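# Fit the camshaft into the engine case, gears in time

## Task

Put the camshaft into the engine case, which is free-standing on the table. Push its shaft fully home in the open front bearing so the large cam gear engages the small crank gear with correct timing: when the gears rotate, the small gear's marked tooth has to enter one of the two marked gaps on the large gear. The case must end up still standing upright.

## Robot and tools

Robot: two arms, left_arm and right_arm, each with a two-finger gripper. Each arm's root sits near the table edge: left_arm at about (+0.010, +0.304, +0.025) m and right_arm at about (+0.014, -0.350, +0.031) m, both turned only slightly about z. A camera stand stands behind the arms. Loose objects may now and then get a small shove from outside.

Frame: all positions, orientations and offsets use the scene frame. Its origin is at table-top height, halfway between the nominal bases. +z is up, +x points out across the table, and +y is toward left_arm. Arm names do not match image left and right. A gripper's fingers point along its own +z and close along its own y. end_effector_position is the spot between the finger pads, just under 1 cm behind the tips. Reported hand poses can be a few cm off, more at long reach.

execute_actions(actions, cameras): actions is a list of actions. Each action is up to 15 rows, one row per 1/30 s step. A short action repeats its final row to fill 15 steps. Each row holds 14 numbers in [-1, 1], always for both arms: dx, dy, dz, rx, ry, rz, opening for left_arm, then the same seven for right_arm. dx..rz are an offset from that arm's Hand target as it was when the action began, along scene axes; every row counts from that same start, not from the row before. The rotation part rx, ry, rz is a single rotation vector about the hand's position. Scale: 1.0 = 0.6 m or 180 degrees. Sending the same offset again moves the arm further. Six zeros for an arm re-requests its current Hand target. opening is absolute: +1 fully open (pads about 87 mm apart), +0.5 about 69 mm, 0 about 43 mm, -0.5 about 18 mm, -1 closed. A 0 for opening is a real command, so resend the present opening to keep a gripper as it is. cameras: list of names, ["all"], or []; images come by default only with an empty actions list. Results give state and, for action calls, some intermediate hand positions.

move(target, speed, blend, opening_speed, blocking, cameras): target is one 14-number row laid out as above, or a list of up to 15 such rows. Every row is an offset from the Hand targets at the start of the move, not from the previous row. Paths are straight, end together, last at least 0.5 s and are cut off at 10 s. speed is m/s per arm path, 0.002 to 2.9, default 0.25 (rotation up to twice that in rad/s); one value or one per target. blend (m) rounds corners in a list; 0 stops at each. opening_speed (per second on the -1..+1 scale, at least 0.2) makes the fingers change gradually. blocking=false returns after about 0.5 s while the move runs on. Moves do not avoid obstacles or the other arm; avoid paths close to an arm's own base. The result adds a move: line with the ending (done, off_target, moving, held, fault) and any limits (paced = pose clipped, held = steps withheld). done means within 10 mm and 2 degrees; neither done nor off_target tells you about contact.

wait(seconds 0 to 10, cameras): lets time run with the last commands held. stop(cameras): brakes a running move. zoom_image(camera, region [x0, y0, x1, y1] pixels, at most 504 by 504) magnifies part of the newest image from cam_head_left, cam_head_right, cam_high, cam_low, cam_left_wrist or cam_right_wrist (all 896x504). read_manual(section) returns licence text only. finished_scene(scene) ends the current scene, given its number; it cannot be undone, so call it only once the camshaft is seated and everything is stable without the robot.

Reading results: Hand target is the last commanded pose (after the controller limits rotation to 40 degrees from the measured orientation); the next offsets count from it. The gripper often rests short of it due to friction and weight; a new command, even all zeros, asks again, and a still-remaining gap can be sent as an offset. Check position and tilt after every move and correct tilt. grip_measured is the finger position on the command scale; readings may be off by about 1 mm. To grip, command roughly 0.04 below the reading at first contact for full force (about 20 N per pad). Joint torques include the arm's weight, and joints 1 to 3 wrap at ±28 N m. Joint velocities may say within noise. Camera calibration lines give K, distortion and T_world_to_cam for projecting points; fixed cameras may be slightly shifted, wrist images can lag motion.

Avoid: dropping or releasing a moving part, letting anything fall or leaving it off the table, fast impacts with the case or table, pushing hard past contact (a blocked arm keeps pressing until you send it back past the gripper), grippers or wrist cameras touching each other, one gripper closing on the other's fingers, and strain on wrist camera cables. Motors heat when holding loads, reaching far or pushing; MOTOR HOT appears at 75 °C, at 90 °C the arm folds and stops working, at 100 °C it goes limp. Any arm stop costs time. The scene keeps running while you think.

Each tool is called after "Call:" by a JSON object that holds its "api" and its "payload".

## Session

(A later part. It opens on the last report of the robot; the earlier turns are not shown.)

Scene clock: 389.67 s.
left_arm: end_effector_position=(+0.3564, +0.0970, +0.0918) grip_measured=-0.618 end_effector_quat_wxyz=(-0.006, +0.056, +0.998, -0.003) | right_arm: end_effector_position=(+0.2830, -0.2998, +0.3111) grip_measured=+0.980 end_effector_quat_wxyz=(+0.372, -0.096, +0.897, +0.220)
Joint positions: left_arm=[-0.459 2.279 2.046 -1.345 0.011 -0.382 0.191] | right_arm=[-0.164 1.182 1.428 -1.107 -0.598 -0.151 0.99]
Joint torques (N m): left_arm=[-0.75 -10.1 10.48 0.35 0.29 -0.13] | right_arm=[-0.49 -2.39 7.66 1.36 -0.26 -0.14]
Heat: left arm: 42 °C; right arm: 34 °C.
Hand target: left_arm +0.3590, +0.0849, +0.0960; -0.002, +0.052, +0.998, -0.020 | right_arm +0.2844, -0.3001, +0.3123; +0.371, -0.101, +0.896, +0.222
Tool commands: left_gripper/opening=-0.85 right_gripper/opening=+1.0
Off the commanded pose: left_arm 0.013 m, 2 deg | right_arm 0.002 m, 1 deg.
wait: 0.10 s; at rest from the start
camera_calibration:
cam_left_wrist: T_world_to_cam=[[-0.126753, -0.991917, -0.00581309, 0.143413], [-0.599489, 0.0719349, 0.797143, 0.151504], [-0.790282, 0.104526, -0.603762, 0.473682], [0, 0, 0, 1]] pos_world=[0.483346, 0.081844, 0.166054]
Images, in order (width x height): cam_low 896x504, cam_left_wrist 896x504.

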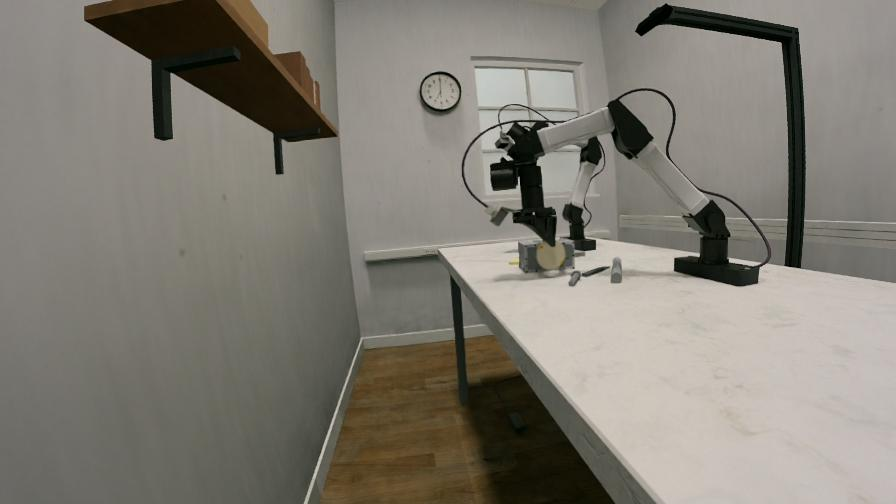

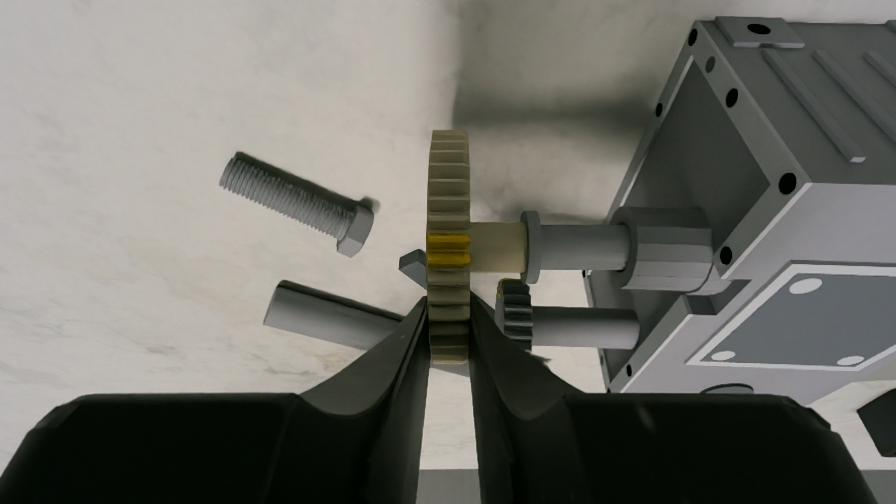

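Call:
{"api": "move", "payload": {"target": [0,0,0,0,0,0,-0.2,0,0,0,0,0,0,1], "opening_speed": 0.5, "cameras": ["cam_left_wrist"]}}

Call:
{"api": "move", "payload": {"target": [[0,0,0.2,0,0,0,-0.2,0,0,0,0,0,0,1],[0.0,0.06,0.25,0,0,0.42,-0.2,0,0,0,0,0,0,1]], "speed": 0.2, "cameras": ["cam_left_wrist","cam_low"]}}

Scene clock: 410.97 s.
left_arm: end_effector_position=(+0.3569, +0.0929, +0.0940) grip_measured=-0.200 end_effector_quat_wxyz=(-0.004, +0.052, +0.999, -0.010) | right_arm: end_effector_position=(+0.2830, -0.2998, +0.3111) grip_measured=+0.980 end_effector_quat_wxyz=(+0.372, -0.096, +0.897, +0.220)
Joint positions: left_arm=[-0.462 2.279 2.055 -1.345 0.022 -0.394 0.4] | right_arm=[-0.164 1.182 1.428 -1.107 -0.598 -0.151 0.99]
Joint torques (N m): left_arm=[-0.49 -9.96 9.85 0.36 0.18 -0.02] | right_arm=[-0.46 -2.35 7.71 1.38 -0.25 -0.15]
Heat: left arm: 43 °C; right arm: 34 °C.
Hand target: left_arm +0.3591, +0.0849, +0.0961; -0.002, +0.052, +0.998, -0.020 | right_arm +0.2844, -0.3001, +0.3123; +0.371, -0.101, +0.896, +0.222
Off the commanded pose: left_arm 0.008 m, 1 deg | right_arm 0.002 m, 1 deg.
move: done
camera_calibration:
cam_left_wrist: T_world_to_cam=[[-0.118102, -0.992971, 0.00774378, 0.135046], [-0.602261, 0.0778276, 0.794497, 0.151052], [-0.789515, 0.0891679, -0.607219, 0.477278], [0, 0, 0, 1]] pos_world=[0.48374, 0.0797832, 0.168756]
Images, in order (width x height): cam_left_wrist 896x504.

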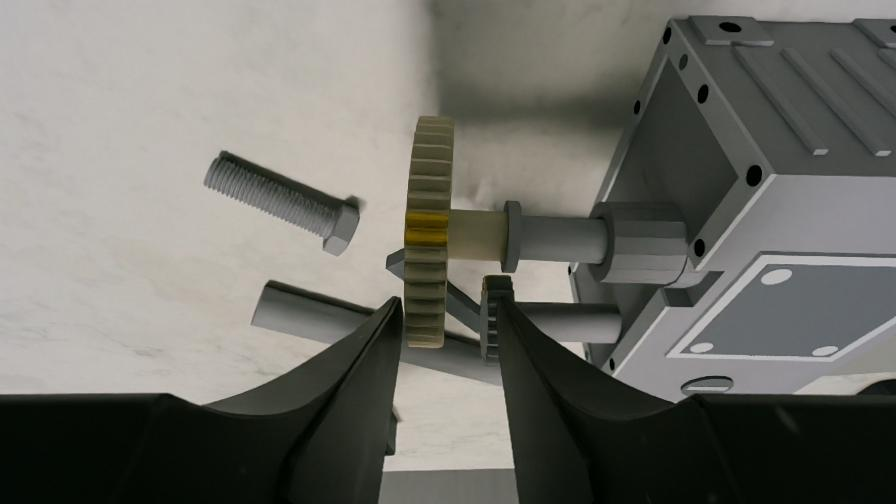

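Scene clock: 416.10 s.
left_arm: end_effector_position=(+0.3648, +0.1153, +0.2391) grip_measured=-0.200 end_effector_quat_wxyz=(+0.043, -0.566, +0.819, -0.084) | right_arm: end_effector_position=(+0.2830, -0.2998, +0.3111) grip_measured=+0.980 end_effector_quat_wxyz=(+0.372, -0.096, +0.897, +0.220)
Joint positions: left_arm=[-0.339 1.964 2.135 -1.554 0.022 -1.587 0.4] | right_arm=[-0.164 1.182 1.428 -1.107 -0.598 -0.151 0.99]
Joint torques (N m): left_arm=[0.73 -11.04 5.52 0.56 -0.05 -0.06] | right_arm=[-0.47 -2.37 7.61 1.35 -0.25 -0.15]
Heat: left arm: 44 °C; right arm: 34 °C.
Hand target: left_arm +0.3590, +0.1208, +0.2461; +0.011, -0.571, +0.821, -0.017 | right_arm +0.2844, -0.3001, +0.3123; +0.371, -0.101, +0.896, +0.222
Off the commanded pose: left_arm 0.011 m, 9 deg | right_arm 0.002 m, 1 deg.
joint sent to its limit (left arm) — joint 4 (wrist pitch), lower limit. The joint targets are off in orientation, not in position.
move: off_target (left_arm)
camera_calibration:
cam_left_wrist: T_world_to_cam=[[0.916787, -0.359547, 0.173863, -0.333166], [-0.347218, -0.50246, 0.791816, 0.0133097], [-0.197336, -0.786295, -0.58549, 0.449364], [0, 0, 0, 1]] pos_world=[0.398739, 0.240232, 0.310485]
Images, in order (width x height): cam_low 896x504, cam_left_wrist 896x504.

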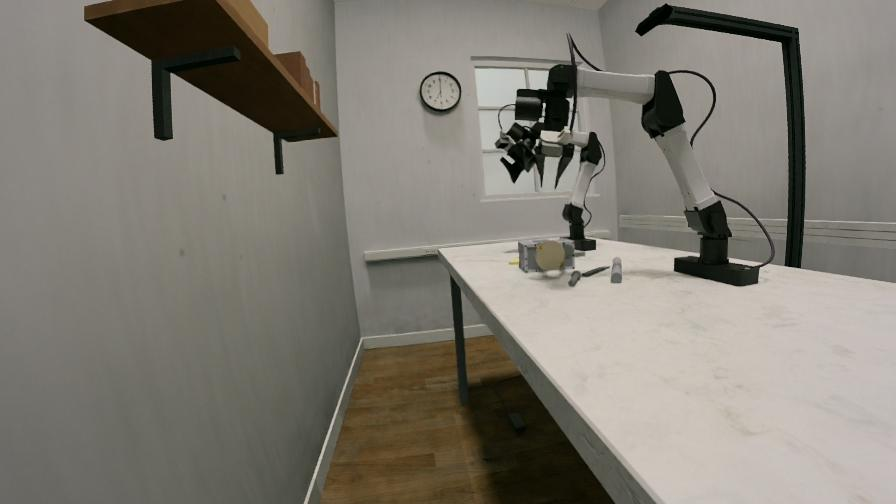

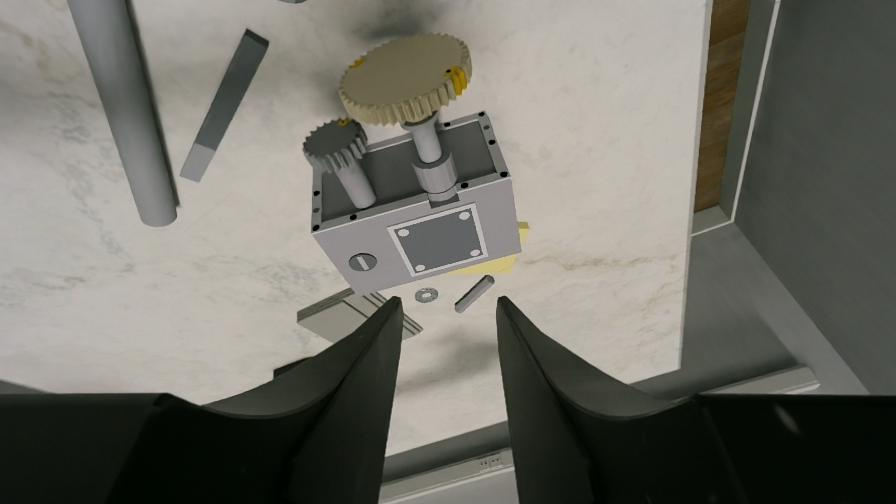

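Call:
{"api": "zoom_image", "payload": {"camera": "cam_left_wrist", "region": [290, 20, 490, 190]}}

Scaled by 2.520.

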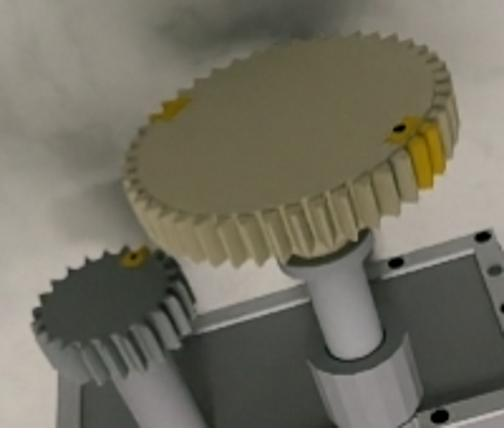

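Call:
{"api": "move", "payload": {"target": [[0,-0.0498,0.0,0,0,-0.42,-0.2,0,0,0,0,0,0,1],[0,-0.0498,-0.15,0,0,-0.42,-0.2,0,0,0,0,0,0,1]], "speed": [0.2,0.12], "cameras": ["cam_left_wrist"]}}

Scene clock: 439.00 s.
left_arm: end_effector_position=(+0.3632, +0.0884, +0.1620) grip_measured=-0.200 end_effector_quat_wxyz=(+0.021, +0.044, +0.998, -0.041) | right_arm: end_effector_position=(+0.2830, -0.2998, +0.3111) grip_measured=+0.980 end_effector_quat_wxyz=(+0.372, -0.096, +0.897, +0.220)
Joint positions: left_arm=[-0.449 2.281 2.338 -1.554 0.057 -0.398 0.4] | right_arm=[-0.164 1.182 1.428 -1.107 -0.598 -0.151 0.99]
Joint torques (N m): left_arm=[-0.49 -10.1 5.98 0.42 -0.11 0.19] | right_arm=[-0.51 -2.43 7.69 1.37 -0.26 -0.14]
Heat: left arm: 44 °C; right arm: 34 °C.
Hand target: left_arm +0.3591, +0.0910, +0.1560; -0.002, +0.051, +0.998, -0.020 | right_arm +0.2844, -0.3001, +0.3123; +0.371, -0.101, +0.896, +0.222
Off the commanded pose: left_arm 0.008 m, 4 deg | right_arm 0.002 m, 1 deg.
joint sent to its limit (left arm) — joint 4 (wrist pitch), lower limit. The joint targets still meet the commanded pose.
move: off_target (left_arm)
camera_calibration:
cam_left_wrist: T_world_to_cam=[[-0.104425, -0.99229, 0.0667528, 0.116247], [-0.639727, 0.11841, 0.759426, 0.116878], [-0.761475, 0.0365994, -0.64716, 0.52486], [0, 0, 0, 1]] pos_world=[0.486577, 0.0823013, 0.243148]
Images, in order (width x height): cam_left_wrist 896x504.

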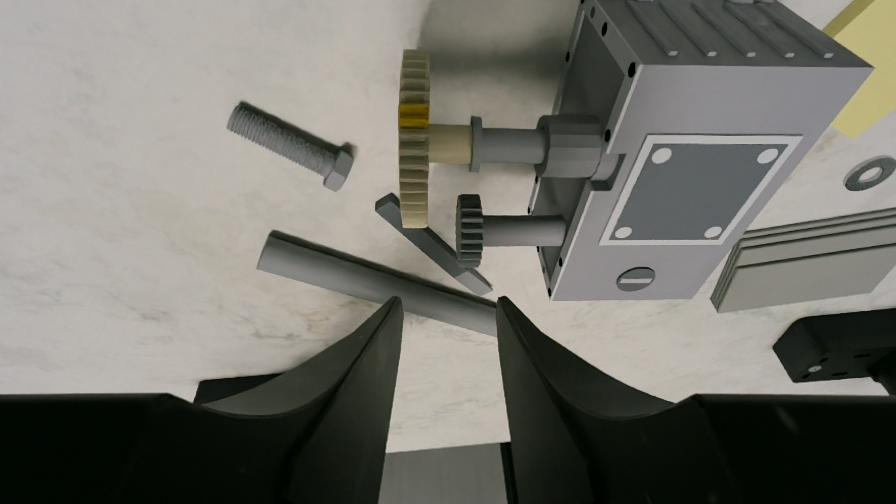

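Call:
{"api": "move", "payload": {"target": [[0,0.016,0.0,0,0,0,-0.1,0,0,0,0,0,0,1],[0,0.016,-0.05,0,0,0,-0.1,0,0,0,0,0,0,1]], "speed": 0.1, "cameras": ["cam_left_wrist"]}}

Scene clock: 444.77 s.
left_arm: end_effector_position=(+0.3558, +0.0962, +0.1251) grip_measured=-0.100 end_effector_quat_wxyz=(-0.012, +0.050, +0.998, -0.025) | right_arm: end_effector_position=(+0.2830, -0.2998, +0.3111) grip_measured=+0.980 end_effector_quat_wxyz=(+0.372, -0.096, +0.897, +0.220)
Joint positions: left_arm=[-0.443 2.281 2.179 -1.471 0.055 -0.377 0.45] | right_arm=[-0.164 1.182 1.428 -1.107 -0.598 -0.151 0.99]
Joint torques (N m): left_arm=[0.65 -12.1 5.76 0.52 -0.09 0.14] | right_arm=[-0.5 -2.37 7.66 1.35 -0.25 -0.16]
Heat: left arm: 44 °C; right arm: 35 °C.
Hand target: left_arm +0.3591, +0.1005, +0.1261; -0.002, +0.052, +0.998, -0.020 | right_arm +0.2844, -0.3001, +0.3123; +0.371, -0.101, +0.896, +0.222
Off the commanded pose: left_arm 0.006 m, 1 deg | right_arm 0.002 m, 1 deg.
move: done
camera_calibration:
cam_left_wrist: T_world_to_cam=[[-0.115431, -0.992584, 0.0381232, 0.133214], [-0.588237, 0.0992334, 0.802577, 0.117346], [-0.800408, 0.0702167, -0.595329, 0.499313], [0, 0, 0, 1]] pos_world=[0.484059, 0.0855213, 0.197998]
Images, in order (width x height): cam_left_wrist 896x504.

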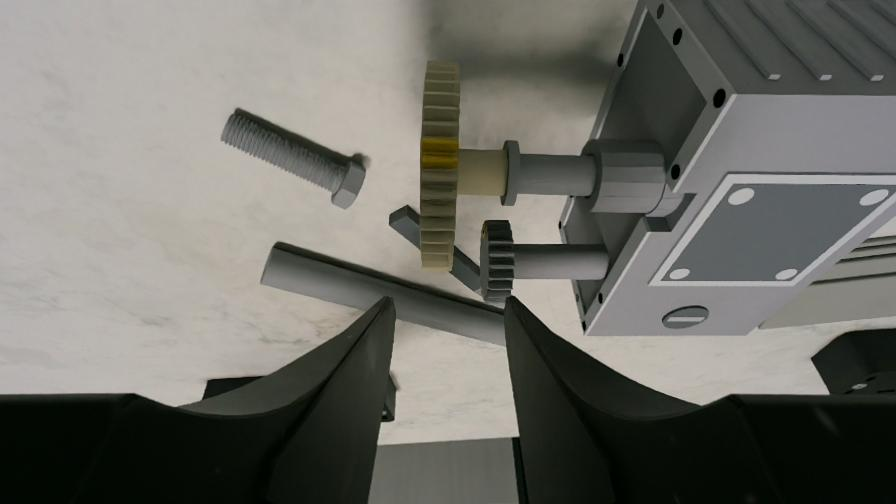

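Call:
{"api": "move", "payload": {"target": [[0,0,-0.05,0,0,0,-0.2,0,0,0,0,0,0,1],[-0.005,-0.042,-0.05,0,0,0,-0.2,0,0,0,0,0,0,1]], "speed": [0.1,0.04], "cameras": ["cam_left_wrist"]}}

Scene clock: 450.07 s.
left_arm: end_effector_position=(+0.3543, +0.0845, +0.0950) grip_measured=-0.200 end_effector_quat_wxyz=(-0.005, +0.052, +0.999, -0.014) | right_arm: end_effector_position=(+0.2830, -0.2998, +0.3111) grip_measured=+0.980 end_effector_quat_wxyz=(+0.372, -0.096, +0.897, +0.220)
Joint positions: left_arm=[-0.478 2.286 2.071 -1.352 0.03 -0.408 0.4] | right_arm=[-0.164 1.182 1.428 -1.107 -0.598 -0.151 0.99]
Joint torques (N m): left_arm=[-0.99 -9.85 9.95 0.38 0.09 -0.06] | right_arm=[-0.51 -2.4 7.72 1.35 -0.26 -0.15]
Heat: left arm: 45 °C; right arm: 35 °C.
Hand target: left_arm +0.3560, +0.0754, +0.0961; -0.002, +0.052, +0.998, -0.020 | right_arm +0.2844, -0.3001, +0.3123; +0.371, -0.101, +0.896, +0.222
Off the commanded pose: left_arm 0.009 m, 1 deg | right_arm 0.002 m, 1 deg.
move: done
camera_calibration:
cam_left_wrist: T_world_to_cam=[[-0.119572, -0.992689, 0.0164475, 0.126031], [-0.5998, 0.0854292, 0.795577, 0.147691], [-0.791165, 0.0852637, -0.60563, 0.477383], [0, 0, 0, 1]] pos_world=[0.481344, 0.0717888, 0.169545]
Images, in order (width x height): cam_left_wrist 896x504.

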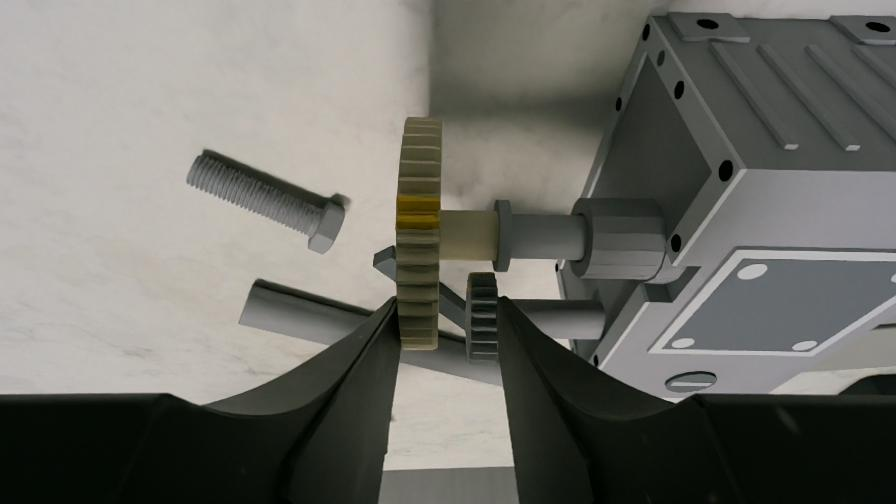

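Call:
{"api": "move", "payload": {"target": [[0,0.028,0,0,0,0,-0.2,0,0,0,0,0,0,1],[0.0,0.018,0,0,0,0,-0.2,0,0,0,0,0,0,1]], "speed": 0.06, "cameras": ["cam_left_wrist"]}}

Scene clock: 461.00 s.
left_arm: end_effector_position=(+0.3536, +0.0916, +0.0901) grip_measured=-0.200 end_effector_quat_wxyz=(-0.013, +0.051, +0.999, -0.011) | right_arm: end_effector_position=(+0.2830, -0.2998, +0.3111) grip_measured=+0.980 end_effector_quat_wxyz=(+0.372, -0.096, +0.897, +0.220)
Joint positions: left_arm=[-0.465 2.286 2.048 -1.347 0.03 -0.398 0.4] | right_arm=[-0.164 1.182 1.428 -1.107 -0.598 -0.151 0.99]
Joint torques (N m): left_arm=[-0.44 -12.01 7.98 0.45 0.1 0.04] | right_arm=[-0.51 -2.37 7.69 1.34 -0.26 -0.15]
Motor temperatures (°C): left_arm=[20 46 38 26 22 22 23] | right_arm=[22 31 35 27 19 22 19]
Heat: left arm: 46 °C; right arm: 35 °C.
Hand target: left_arm +0.3560, +0.0863, +0.0961; -0.002, +0.052, +0.998, -0.020 | right_arm +0.2844, -0.3001, +0.3123; +0.371, -0.101, +0.896, +0.222
Off the commanded pose: left_arm 0.008 m, 2 deg | right_arm 0.002 m, 1 deg.
move: done
camera_calibration:
cam_left_wrist: T_world_to_cam=[[-0.116674, -0.993122, 0.00978282, 0.132763], [-0.588427, 0.0770578, 0.80487, 0.146537], [-0.800088, 0.0881505, -0.593371, 0.475001], [0, 0, 0, 1]] pos_world=[0.481759, 0.0786866, 0.16261]
Images, in order (width x height): cam_left_wrist 896x504.

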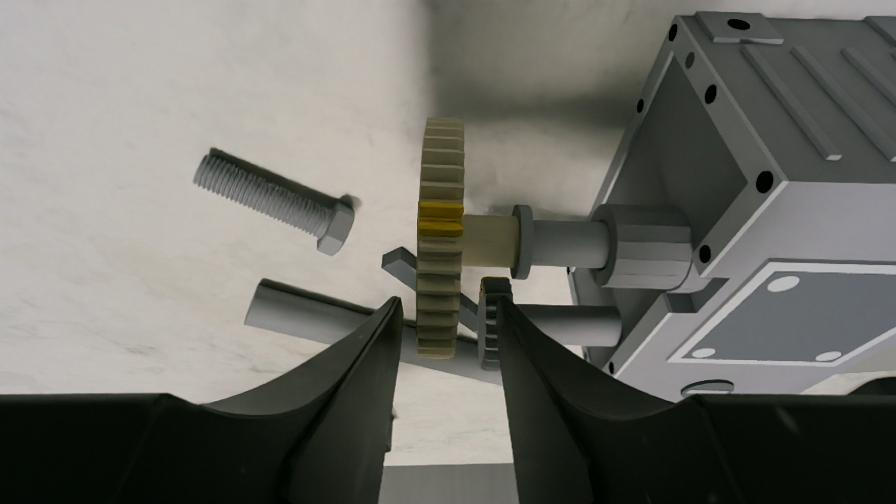

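Call:
{"api": "move", "payload": {"target": [0,0,0,0,0,0,-0.8,0,0,0,0,0,0,1], "opening_speed": 0.5}}

Call:
{"api": "move", "payload": {"target": [-0.0085,-0.001,0,-0.008,-0.058,0,-0.8,0,0,0,0,0,0,1], "speed": 0.05, "cameras": ["cam_left_wrist"]}}

Scene clock: 466.20 s.
left_arm: end_effector_position=(+0.3534, +0.0934, +0.0901) grip_measured=-0.613 end_effector_quat_wxyz=(-0.013, +0.056, +0.998, -0.007) | right_arm: end_effector_position=(+0.2830, -0.2998, +0.3111) grip_measured=+0.980 end_effector_quat_wxyz=(+0.372, -0.096, +0.897, +0.220)
Joint positions: left_arm=[-0.465 2.286 2.048 -1.35 0.024 -0.387 0.194] | right_arm=[-0.164 1.182 1.428 -1.107 -0.598 -0.151 0.99]
Joint torques (N m): left_arm=[-0.28 -11.96 7.99 0.49 0.16 -0.07] | right_arm=[-0.58 -2.35 7.65 1.36 -0.26 -0.15]
Heat: left arm: 48 °C; right arm: 35 °C.
Hand target: left_arm +0.3561, +0.0862, +0.0961; -0.002, +0.052, +0.998, -0.020 | right_arm +0.2844, -0.3001, +0.3123; +0.371, -0.101, +0.896, +0.222
Off the commanded pose: left_arm 0.010 m, 2 deg | right_arm 0.002 m, 1 deg.
move: done

Scene clock: 468.40 s.
left_arm: end_effector_position=(+0.3493, +0.0935, +0.0883) grip_measured=-0.615 end_effector_quat_wxyz=(+0.069, +0.059, +0.996, -0.015) | right_arm: end_effector_position=(+0.2830, -0.2998, +0.3111) grip_measured=+0.980 end_effector_quat_wxyz=(+0.372, -0.096, +0.897, +0.220)
Joint positions: left_arm=[-0.494 2.095 1.752 -1.091 -0.037 -0.407 0.193] | right_arm=[-0.164 1.182 1.428 -1.107 -0.598 -0.151 0.99]
Joint torques (N m): left_arm=[-0.95 -12.68 5.97 1.02 0.02 -0.15] | right_arm=[-0.51 -2.41 7.69 1.35 -0.27 -0.15]
Heat: left arm: 48 °C; right arm: 35 °C.
Hand target: left_arm +0.3509, +0.0855, +0.0961; +0.090, +0.053, +0.994, -0.028 | right_arm +0.2844, -0.3001, +0.3123; +0.371, -0.101, +0.896, +0.222
Off the commanded pose: left_arm 0.011 m, 3 deg | right_arm 0.002 m, 1 deg.
move: off_target (left_arm)
camera_calibration:
cam_left_wrist: T_world_to_cam=[[-0.133574, -0.991022, 0.00572012, 0.140246], [-0.710153, 0.0997398, 0.696947, 0.195182], [-0.69126, 0.0890317, -0.7171, 0.443113], [0, 0, 0, 1]] pos_world=[0.463649, 0.0800681, 0.180922]
Images, in order (width x height): cam_left_wrist 896x504.

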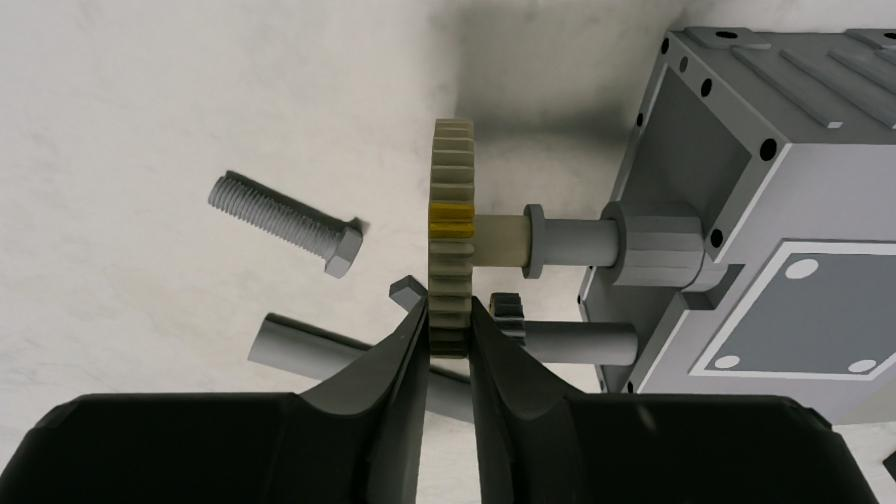

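Call:
{"api": "move", "payload": {"target": [-0.004,-0.022,0,0,0,0,-0.8,0,0,0,0,0,0,1], "speed": 0.04, "cameras": ["cam_left_wrist"]}}

Scene clock: 473.53 s.
left_arm: end_effector_position=(+0.3488, +0.0928, +0.0881) grip_measured=-0.615 end_effector_quat_wxyz=(+0.076, +0.057, +0.995, -0.001) | right_arm: end_effector_position=(+0.2830, -0.2998, +0.3111) grip_measured=+0.980 end_effector_quat_wxyz=(+0.372, -0.096, +0.897, +0.220)
Joint positions: left_arm=[-0.508 2.095 1.752 -1.092 -0.068 -0.425 0.193] | right_arm=[-0.164 1.182 1.428 -1.107 -0.598 -0.151 0.99]
Joint torques (N m): left_arm=[-2.35 -11.07 8.61 0.89 0.25 -0.28] | right_arm=[-0.53 -2.43 7.66 1.35 -0.26 -0.16]
Heat: left arm: 49 °C; right arm: 35 °C.
Hand target: left_arm +0.3486, +0.0724, +0.0961; +0.090, +0.053, +0.994, -0.028 | right_arm +0.2844, -0.3001, +0.3123; +0.371, -0.101, +0.896, +0.222
Off the commanded pose: left_arm 0.022 m, 3 deg | right_arm 0.002 m, 1 deg.
move: off_target (left_arm)
camera_calibration:
cam_left_wrist: T_world_to_cam=[[-0.12638, -0.99176, -0.0209843, 0.139404], [-0.720937, 0.0772977, 0.688676, 0.201616], [-0.681379, 0.102163, -0.724766, 0.438748], [0, 0, 0, 1]] pos_world=[0.461924, 0.0778469, 0.182067]
Images, in order (width x height): cam_left_wrist 896x504.

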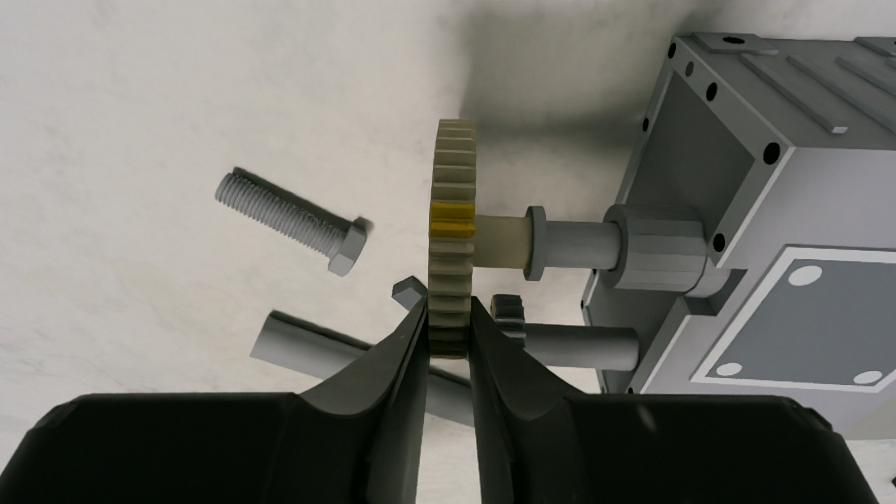

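Call:
{"api": "move", "payload": {"target": [0.0023,0.016,0,0,0,0,-0.8,0,0,0,0,0,0,1], "speed": 0.1}}

Call:
{"api": "move", "payload": {"target": [0,0,0,0,0,0,-0.42,0,0,0,0,0,0,1], "opening_speed": 0.3}}

Call:
{"api": "move", "payload": {"target": [-0.002,-0.023,0,0,0,0,-0.42,0,0,0,0,0,0,1], "speed": 0.04, "cameras": ["cam_left_wrist"]}}

Scene clock: 478.80 s.
left_arm: end_effector_position=(+0.3489, +0.0929, +0.0885) grip_measured=-0.615 end_effector_quat_wxyz=(+0.077, +0.058, +0.995, -0.001) | right_arm: end_effector_position=(+0.2830, -0.2998, +0.3111) grip_measured=+0.980 end_effector_quat_wxyz=(+0.372, -0.096, +0.897, +0.220)
Joint positions: left_arm=[-0.508 2.094 1.752 -1.092 -0.069 -0.423 0.193] | right_arm=[-0.164 1.182 1.428 -1.107 -0.598 -0.151 0.99]
Joint torques (N m): left_arm=[-0.34 -12.23 6.54 0.97 0.27 -0.12] | right_arm=[-0.51 -2.4 7.69 1.37 -0.25 -0.16]
Heat: left arm: 50 °C; right arm: 35 °C.
Hand target: left_arm +0.3500, +0.0821, +0.0960; +0.090, +0.053, +0.994, -0.028 | right_arm +0.2844, -0.3001, +0.3123; +0.371, -0.101, +0.896, +0.222
Off the commanded pose: left_arm 0.013 m, 3 deg | right_arm 0.002 m, 1 deg.
move: off_target (left_arm)

Scene clock: 480.27 s.
left_arm: end_effector_position=(+0.3499, +0.0895, +0.0885) grip_measured=-0.420 end_effector_quat_wxyz=(+0.078, +0.054, +0.995, -0.009) | right_arm: end_effector_position=(+0.2830, -0.2998, +0.3111) grip_measured=+0.980 end_effector_quat_wxyz=(+0.372, -0.096, +0.897, +0.220)
Joint positions: left_arm=[-0.508 2.094 1.752 -1.082 -0.057 -0.43 0.29] | right_arm=[-0.164 1.182 1.428 -1.107 -0.598 -0.151 0.99]
Joint torques (N m): left_arm=[-0.29 -12.31 6.46 0.92 0.17 -0.03] | right_arm=[-0.49 -2.33 7.69 1.34 -0.26 -0.14]
Heat: left arm: 50 °C; right arm: 35 °C.
Hand target: left_arm +0.3500, +0.0820, +0.0960; +0.090, +0.053, +0.994, -0.028 | right_arm +0.2844, -0.3001, +0.3123; +0.371, -0.101, +0.896, +0.222
Off the commanded pose: left_arm 0.011 m, 3 deg | right_arm 0.002 m, 1 deg.
move: off_target (left_arm)

Scene clock: 481.10 s.
left_arm: end_effector_position=(+0.3474, +0.0850, +0.0885) grip_measured=-0.420 end_effector_quat_wxyz=(+0.080, +0.052, +0.995, -0.007) | right_arm: end_effector_position=(+0.2830, -0.2998, +0.3111) grip_measured=+0.980 end_effector_quat_wxyz=(+0.372, -0.096, +0.897, +0.220)
Joint positions: left_arm=[-0.523 2.094 1.752 -1.082 -0.066 -0.448 0.29] | right_arm=[-0.164 1.182 1.428 -1.107 -0.598 -0.151 0.99]
Joint torques (N m): left_arm=[-1.78 -10.14 10 0.77 0.2 -0.1] | right_arm=[-0.49 -2.37 7.68 1.35 -0.25 -0.13]
Heat: left arm: 50 °C; right arm: 35 °C.
Hand target: left_arm +0.3488, +0.0682, +0.0960; +0.090, +0.053, +0.994, -0.028 | right_arm +0.2844, -0.3001, +0.3123; +0.371, -0.101, +0.896, +0.222
Off the commanded pose: left_arm 0.018 m, 3 deg | right_arm 0.002 m, 1 deg.
move: off_target (left_arm)
camera_calibration:
cam_left_wrist: T_world_to_cam=[[-0.118205, -0.992936, -0.0102891, 0.127827], [-0.726873, 0.0794622, 0.682159, 0.203404], [-0.676523, 0.0881132, -0.731131, 0.438936], [0, 0, 0, 1]] pos_world=[0.459909, 0.072085, 0.183482]
Images, in order (width x height): cam_left_wrist 896x504.

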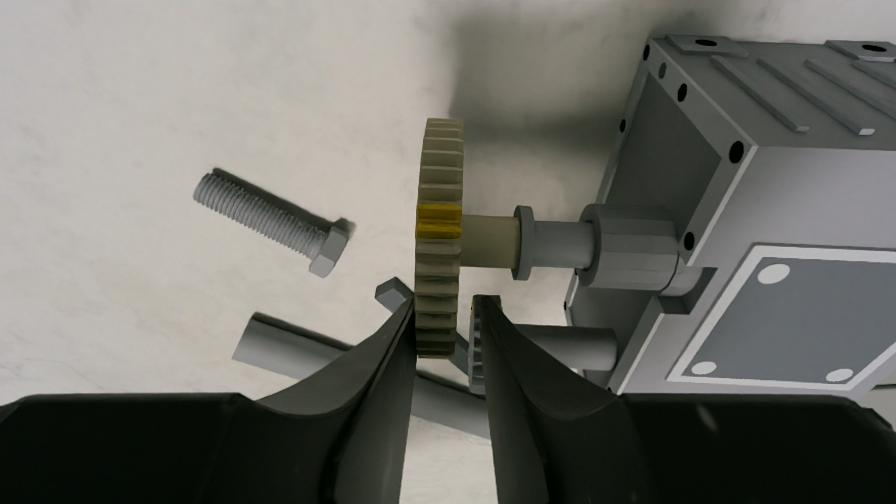

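Call:
{"api": "move", "payload": {"target": [-0.002,-0.014,0,0,0,0,-0.42,0,0,0,0,0,0,1], "speed": 0.04, "cameras": ["cam_left_wrist"]}}

Call:
{"api": "zoom_image", "payload": {"camera": "cam_left_wrist", "region": [380, 100, 620, 400]}}

Scene clock: 485.27 s.
left_arm: end_effector_position=(+0.3475, +0.0846, +0.0888) grip_measured=-0.420 end_effector_quat_wxyz=(+0.084, +0.051, +0.995, +0.004) | right_arm: end_effector_position=(+0.2830, -0.2998, +0.3111) grip_measured=+0.980 end_effector_quat_wxyz=(+0.372, -0.096, +0.897, +0.220)
Joint positions: left_arm=[-0.534 2.098 1.76 -1.09 -0.091 -0.46 0.29] | right_arm=[-0.164 1.182 1.428 -1.107 -0.598 -0.151 0.99]
Joint torques (N m): left_arm=[-2.47 -9.4 11.15 0.76 0.4 -0.2] | right_arm=[-0.5 -2.4 7.65 1.36 -0.26 -0.15]
Heat: left arm: 49 °C; right arm: 35 °C.
Hand target: left_arm +0.3476, +0.0598, +0.0961; +0.090, +0.053, +0.994, -0.028 | right_arm +0.2844, -0.3001, +0.3123; +0.371, -0.101, +0.896, +0.222
Off the commanded pose: left_arm 0.026 m, 4 deg | right_arm 0.002 m, 1 deg.
move: off_target (left_arm)
camera_calibration:
cam_left_wrist: T_world_to_cam=[[-0.113469, -0.993021, -0.0321623, 0.127703], [-0.733809, 0.0619384, 0.676526, 0.207644], [-0.669813, 0.100366, -0.735716, 0.436286], [0, 0, 0, 1]] pos_world=[0.459091, 0.0701626, 0.184613]
Images, in order (width x height): cam_left_wrist 896x504.

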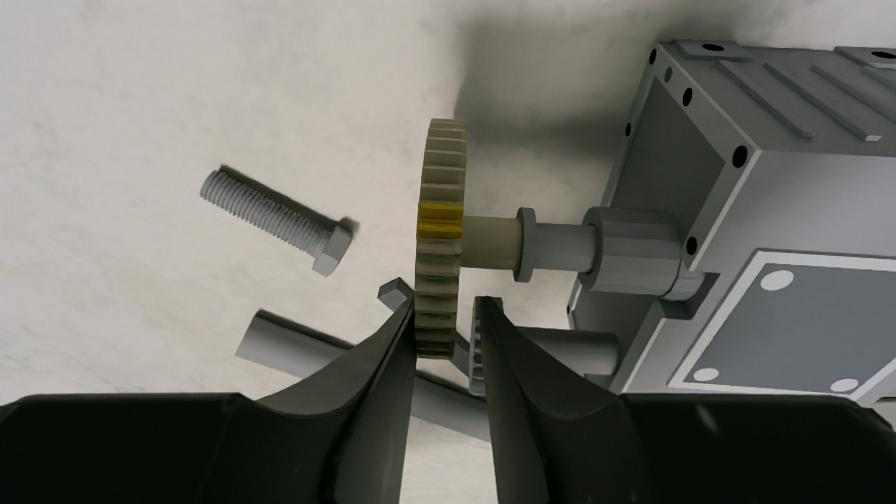

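Scaled by 1.680.

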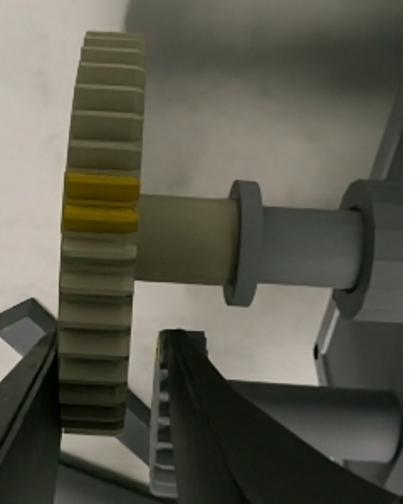

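Call:
{"api": "move", "payload": {"target": [[0,0.035,0,0,0,0,-0.42,0,0,0,0,0,0,1],[0.0,0.035,0.12,0,0,0,-0.42,0,0,0,0,0,0,1],[0.005,0.1,0.12,0,0,0,-1,0,0,0,0,0,0,1],[0.005,0.1,-0.04,0,0,0,-1,0,0,0,0,0,0,1]], "speed": 0.12, "cameras": ["cam_left_wrist","cam_head_left"]}}

Scene clock: 499.43 s.
left_arm: end_effector_position=(+0.3515, +0.1233, +0.0712) grip_measured=-0.964 end_effector_quat_wxyz=(+0.086, +0.048, +0.995, -0.018) | right_arm: end_effector_position=(+0.2830, -0.2998, +0.3111) grip_measured=+0.980 end_effector_quat_wxyz=(+0.372, -0.096, +0.897, +0.220)
Joint positions: left_arm=[-0.429 2.022 1.575 -0.951 -0.036 -0.364 0.018] | right_arm=[-0.164 1.182 1.428 -1.107 -0.598 -0.151 0.99]
Joint torques (N m): left_arm=[-0.12 -10.43 6.11 0.94 0.12 0.14] | right_arm=[-0.46 -2.39 7.75 1.37 -0.27 -0.14]
Heat: left arm: 47 °C; right arm: 35 °C.
Hand target: left_arm +0.3506, +0.1198, +0.0721; +0.090, +0.053, +0.994, -0.028 | right_arm +0.2844, -0.3001, +0.3123; +0.371, -0.101, +0.896, +0.222
Off the commanded pose: left_arm 0.004 m, 1 deg | right_arm 0.002 m, 1 deg.
move: done
camera_calibration:
cam_left_wrist: T_world_to_cam=[[-0.111452, -0.993695, 0.0121876, 0.162193], [-0.734563, 0.090636, 0.67246, 0.217126], [-0.669325, 0.0659948, -0.740033, 0.426578], [0, 0, 0, 1]] pos_world=[0.463089, 0.113339, 0.167697]
Images, in order (width x height): cam_head_left 896x504, cam_left_wrist 896x504.

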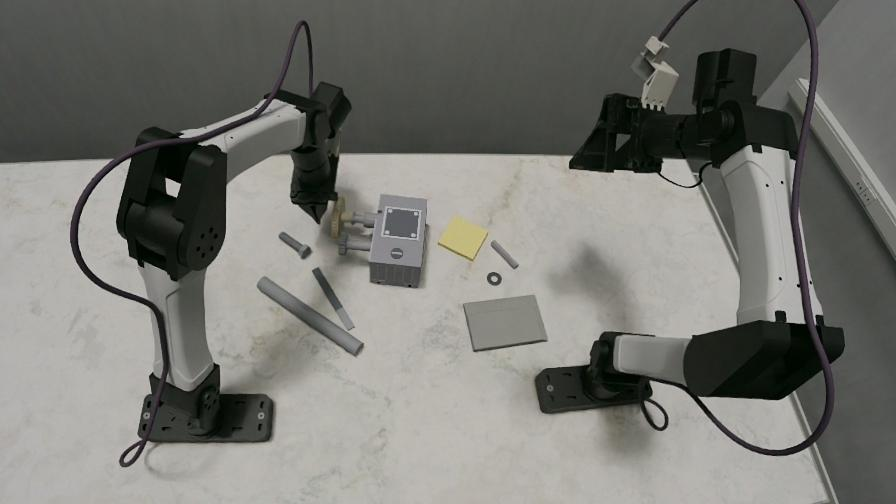

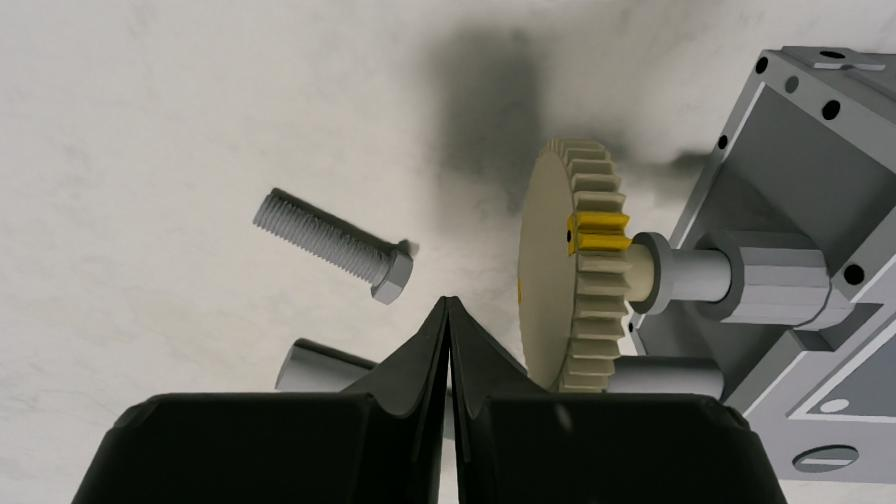

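Call:
{"api": "move", "payload": {"target": [[0.012,0,-0.012,0,0,0,-1,0,0,0,0,0,0,1],[0.007,-0.048,-0.012,0,0,0,-1,0,0,0,0,0,0,1]], "speed": 0.05, "cameras": ["cam_left_wrist"]}}

Scene clock: 505.93 s.
left_arm: end_effector_position=(+0.3496, +0.0994, +0.0632) grip_measured=-0.964 end_effector_quat_wxyz=(+0.084, +0.055, +0.995, -0.022) | right_arm: end_effector_position=(+0.2830, -0.2998, +0.3111) grip_measured=+0.980 end_effector_quat_wxyz=(+0.372, -0.096, +0.897, +0.220)
Joint positions: left_arm=[-0.481 2.067 1.609 -0.942 -0.035 -0.403 0.018] | right_arm=[-0.164 1.182 1.428 -1.107 -0.598 -0.151 0.99]
Joint torques (N m): left_arm=[-0.65 -8.46 10.18 0.74 0.03 -0.04] | right_arm=[-0.53 -2.36 7.72 1.37 -0.26 -0.15]
Heat: left arm: 47 °C; right arm: 35 °C.
Hand target: left_arm +0.3548, +0.0909, +0.0649; +0.090, +0.053, +0.994, -0.028 | right_arm +0.2844, -0.3001, +0.3123; +0.371, -0.101, +0.896, +0.222
Off the commanded pose: left_arm 0.010 m, 1 deg | right_arm 0.002 m, 1 deg.
move: done
camera_calibration:
cam_left_wrist: T_world_to_cam=[[-0.12539, -0.991924, 0.0190935, 0.142615], [-0.73041, 0.105322, 0.67484, 0.220198], [-0.671401, 0.070672, -0.737717, 0.421037], [0, 0, 0, 1]] pos_world=[0.461402, 0.0885157, 0.159284]
Images, in order (width x height): cam_left_wrist 896x504.

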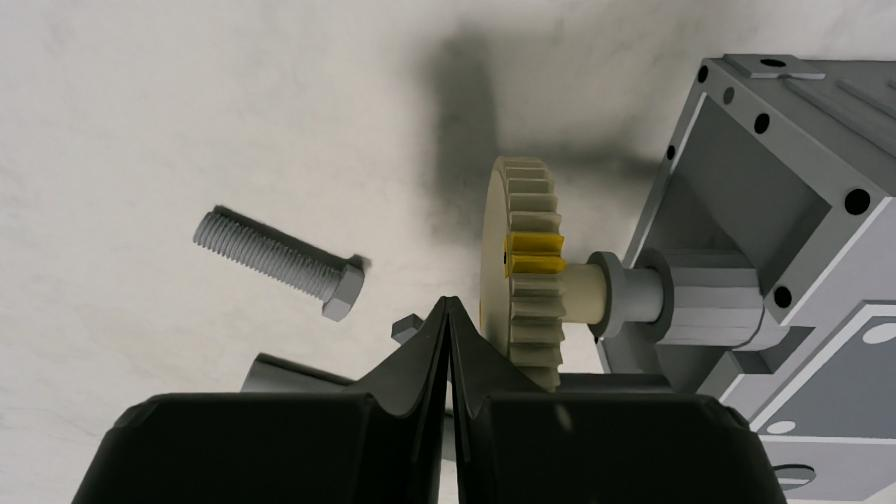

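Call:
{"api": "move", "payload": {"target": [[0.0,0.06,0.0,-0.21,0,0,-1,0,0,0,0,0,0,1],[0.005,0.025,0.0,-0.21,0,0,-1,0,0,0,0,0,0,1]], "speed": 0.12, "cameras": ["cam_left_wrist"]}}

Scene clock: 521.97 s.
left_arm: end_effector_position=(+0.3515, +0.1070, +0.0591) grip_measured=-0.964 end_effector_quat_wxyz=(+0.087, +0.019, +0.934, -0.346) | right_arm: end_effector_position=(+0.2830, -0.2998, +0.3111) grip_measured=+0.980 end_effector_quat_wxyz=(+0.372, -0.096, +0.897, +0.220)
Joint positions: left_arm=[-0.19 1.944 1.216 -0.471 0.644 -0.309 0.018] | right_arm=[-0.164 1.182 1.428 -1.107 -0.598 -0.151 0.99]
Joint torques (N m): left_arm=[0.12 -9.7 7.5 1.26 0.3 0.07] | right_arm=[-0.5 -2.37 7.71 1.36 -0.26 -0.15]
Heat: left arm: 47 °C; right arm: 35 °C.
Hand target: left_arm +0.3577, +0.1059, +0.0649; +0.102, +0.021, +0.932, -0.348 | right_arm +0.2844, -0.3001, +0.3123; +0.371, -0.101, +0.896, +0.222
Off the commanded pose: left_arm 0.009 m, 2 deg | right_arm 0.002 m, 1 deg.
move: done
camera_calibration:
cam_left_wrist: T_world_to_cam=[[-0.109441, -0.768243, 0.630734, 0.084856], [-0.720777, 0.49829, 0.481859, 0.189541], [-0.684473, -0.401884, -0.608265, 0.466223], [0, 0, 0, 1]] pos_world=[0.465021, 0.158111, 0.138734]
Images, in order (width x height): cam_left_wrist 896x504.

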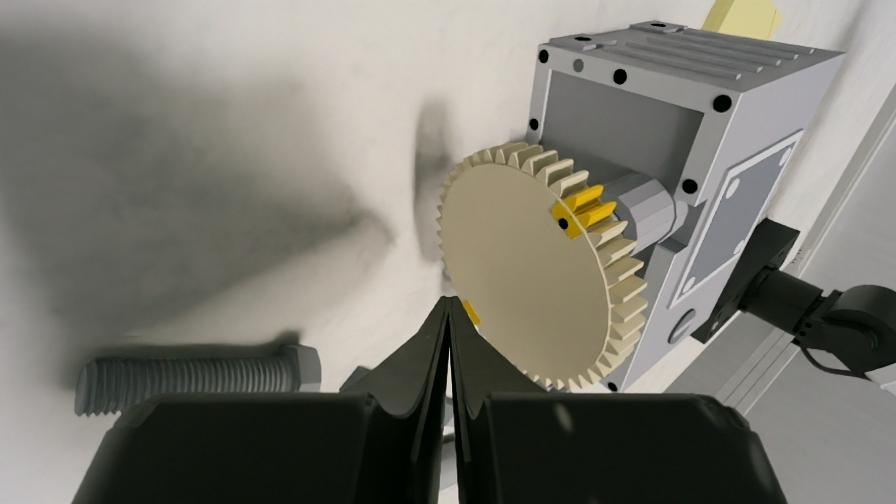

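Call:
{"api": "move", "payload": {"target": [[0.0,0.0,0.045,0,0,0,-1,0,0,0,0,0,0,1],[0.0,0.0,0.017,0,0,0,-1,0,0,0,0,0,0,1],[-0.003,-0.035,0.017,0,0,0,-1,0,0,0,0,0,0,1]], "speed": 0.06, "cameras": ["cam_left_wrist"]}}

Scene clock: 531.13 s.
left_arm: end_effector_position=(+0.3548, +0.0855, +0.0799) grip_measured=-0.964 end_effector_quat_wxyz=(+0.099, +0.023, +0.930, -0.354) | right_arm: end_effector_position=(+0.2830, -0.2998, +0.3111) grip_measured=+0.980 end_effector_quat_wxyz=(+0.372, -0.096, +0.897, +0.220)
Joint positions: left_arm=[-0.24 1.915 1.251 -0.469 0.634 -0.372 0.018] | right_arm=[-0.164 1.182 1.428 -1.107 -0.598 -0.151 0.99]
Joint torques (N m): left_arm=[-0.31 -8.13 6.71 1.37 0.15 0.04] | right_arm=[-0.55 -2.4 7.72 1.36 -0.25 -0.14]
Heat: left arm: 47 °C; right arm: 35 °C.
Hand target: left_arm +0.3559, +0.0850, +0.0750; +0.102, +0.021, +0.932, -0.348 | right_arm +0.2844, -0.3001, +0.3123; +0.371, -0.101, +0.896, +0.222
Off the commanded pose: left_arm 0.005 m, 1 deg | right_arm 0.002 m, 1 deg.
move: done
camera_calibration:
cam_left_wrist: T_world_to_cam=[[-0.125255, -0.757218, 0.641039, 0.0594257], [-0.732962, 0.506081, 0.454585, 0.198424], [-0.668638, -0.412919, -0.618402, 0.468736], [0, 0, 0, 1]] pos_world=[0.466296, 0.138129, 0.161572]
Images, in order (width x height): cam_left_wrist 896x504.

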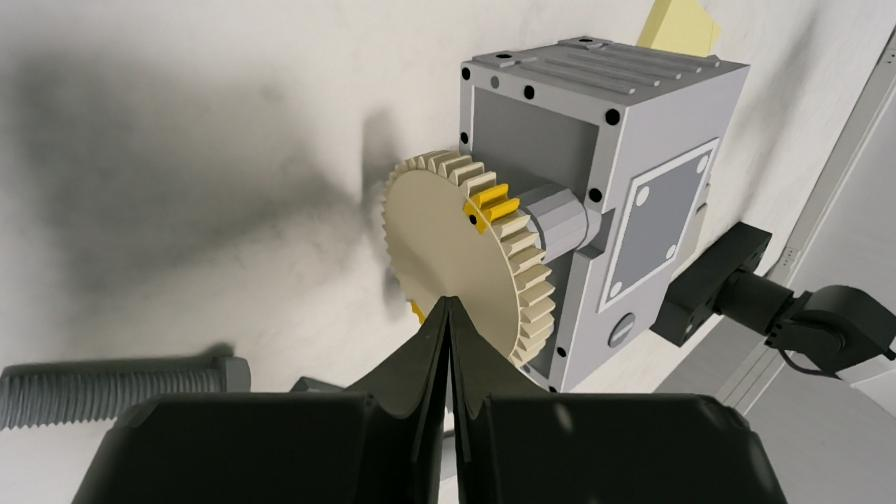

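Call:
{"api": "move", "payload": {"target": [[0.008,0.012,-0.012,0,0,0,-1,0,0,0,0,0,0,1],[0.006,-0.012,-0.012,0,0,0,-1,0,0,0,0,0,0,1]], "speed": 0.05, "cameras": ["cam_left_wrist"]}}

Scene clock: 535.80 s.
left_arm: end_effector_position=(+0.3575, +0.0822, +0.0721) grip_measured=-0.964 end_effector_quat_wxyz=(+0.099, +0.020, +0.931, -0.349) | right_arm: end_effector_position=(+0.2830, -0.2998, +0.3111) grip_measured=+0.980 end_effector_quat_wxyz=(+0.372, -0.096, +0.897, +0.220)
Joint positions: left_arm=[-0.25 1.937 1.251 -0.443 0.619 -0.387 0.018] | right_arm=[-0.164 1.182 1.428 -1.107 -0.598 -0.151 0.99]
Joint torques (N m): left_arm=[-0.9 -7.69 7.39 1.43 0.24 0.01] | right_arm=[-0.47 -2.37 7.72 1.37 -0.25 -0.15]
Heat: left arm: 46 °C; right arm: 35 °C.
Hand target: left_arm +0.3596, +0.0779, +0.0679; +0.102, +0.021, +0.932, -0.348 | right_arm +0.2844, -0.3001, +0.3123; +0.371, -0.101, +0.896, +0.222
Off the commanded pose: left_arm 0.006 m, 0 deg | right_arm 0.002 m, 1 deg.
move: done
camera_calibration:
cam_left_wrist: T_world_to_cam=[[-0.118842, -0.763767, 0.634458, 0.0610017], [-0.735511, 0.496968, 0.460485, 0.206884], [-0.667009, -0.411926, -0.620819, 0.463822], [0, 0, 0, 1]] pos_world=[0.468788, 0.134837, 0.15398]
Images, in order (width x height): cam_left_wrist 896x504.

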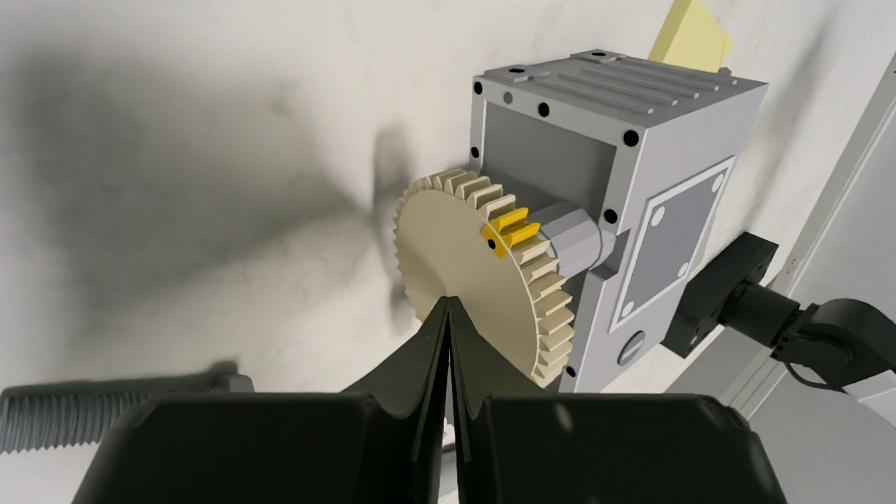

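Call:
{"api": "move", "payload": {"target": [0,-0.035,0.0,0,0,0,-1,0,0,0,0,0,0,1], "speed": 0.04, "cameras": ["cam_left_wrist"]}}

Scene clock: 538.43 s.
left_arm: end_effector_position=(+0.3598, +0.0801, +0.0621) grip_measured=-0.964 end_effector_quat_wxyz=(+0.104, +0.005, +0.942, -0.320) | right_arm: end_effector_position=(+0.2830, -0.2998, +0.3111) grip_measured=+0.980 end_effector_quat_wxyz=(+0.372, -0.096, +0.897, +0.220)
Joint positions: left_arm=[-0.277 1.947 1.251 -0.43 0.542 -0.426 0.018] | right_arm=[-0.164 1.182 1.428 -1.107 -0.598 -0.151 0.99]
Joint torques (N m): left_arm=[-3.23 -7.45 9.03 1.59 0.71 -0.13] | right_arm=[-0.54 -2.39 7.71 1.35 -0.26 -0.15]
Heat: left arm: 46 °C; right arm: 35 °C.
Hand target: left_arm +0.3595, +0.0568, +0.0679; +0.102, +0.021, +0.932, -0.348 | right_arm +0.2844, -0.3001, +0.3123; +0.371, -0.101, +0.896, +0.222
Off the commanded pose: left_arm 0.024 m, 4 deg | right_arm 0.002 m, 1 deg.
move: off_target (left_arm)
camera_calibration:
cam_left_wrist: T_world_to_cam=[[-0.0887047, -0.803295, 0.588939, 0.0610584], [-0.751181, 0.442236, 0.490056, 0.222449], [-0.654109, -0.398929, -0.642648, 0.453941], [0, 0, 0, 1]] pos_world=[0.469442, 0.131763, 0.146752]
Images, in order (width x height): cam_left_wrist 896x504.

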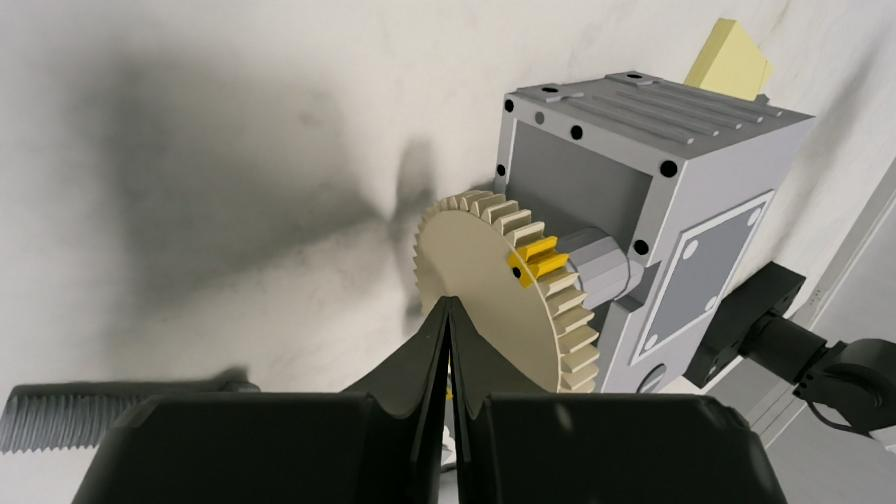

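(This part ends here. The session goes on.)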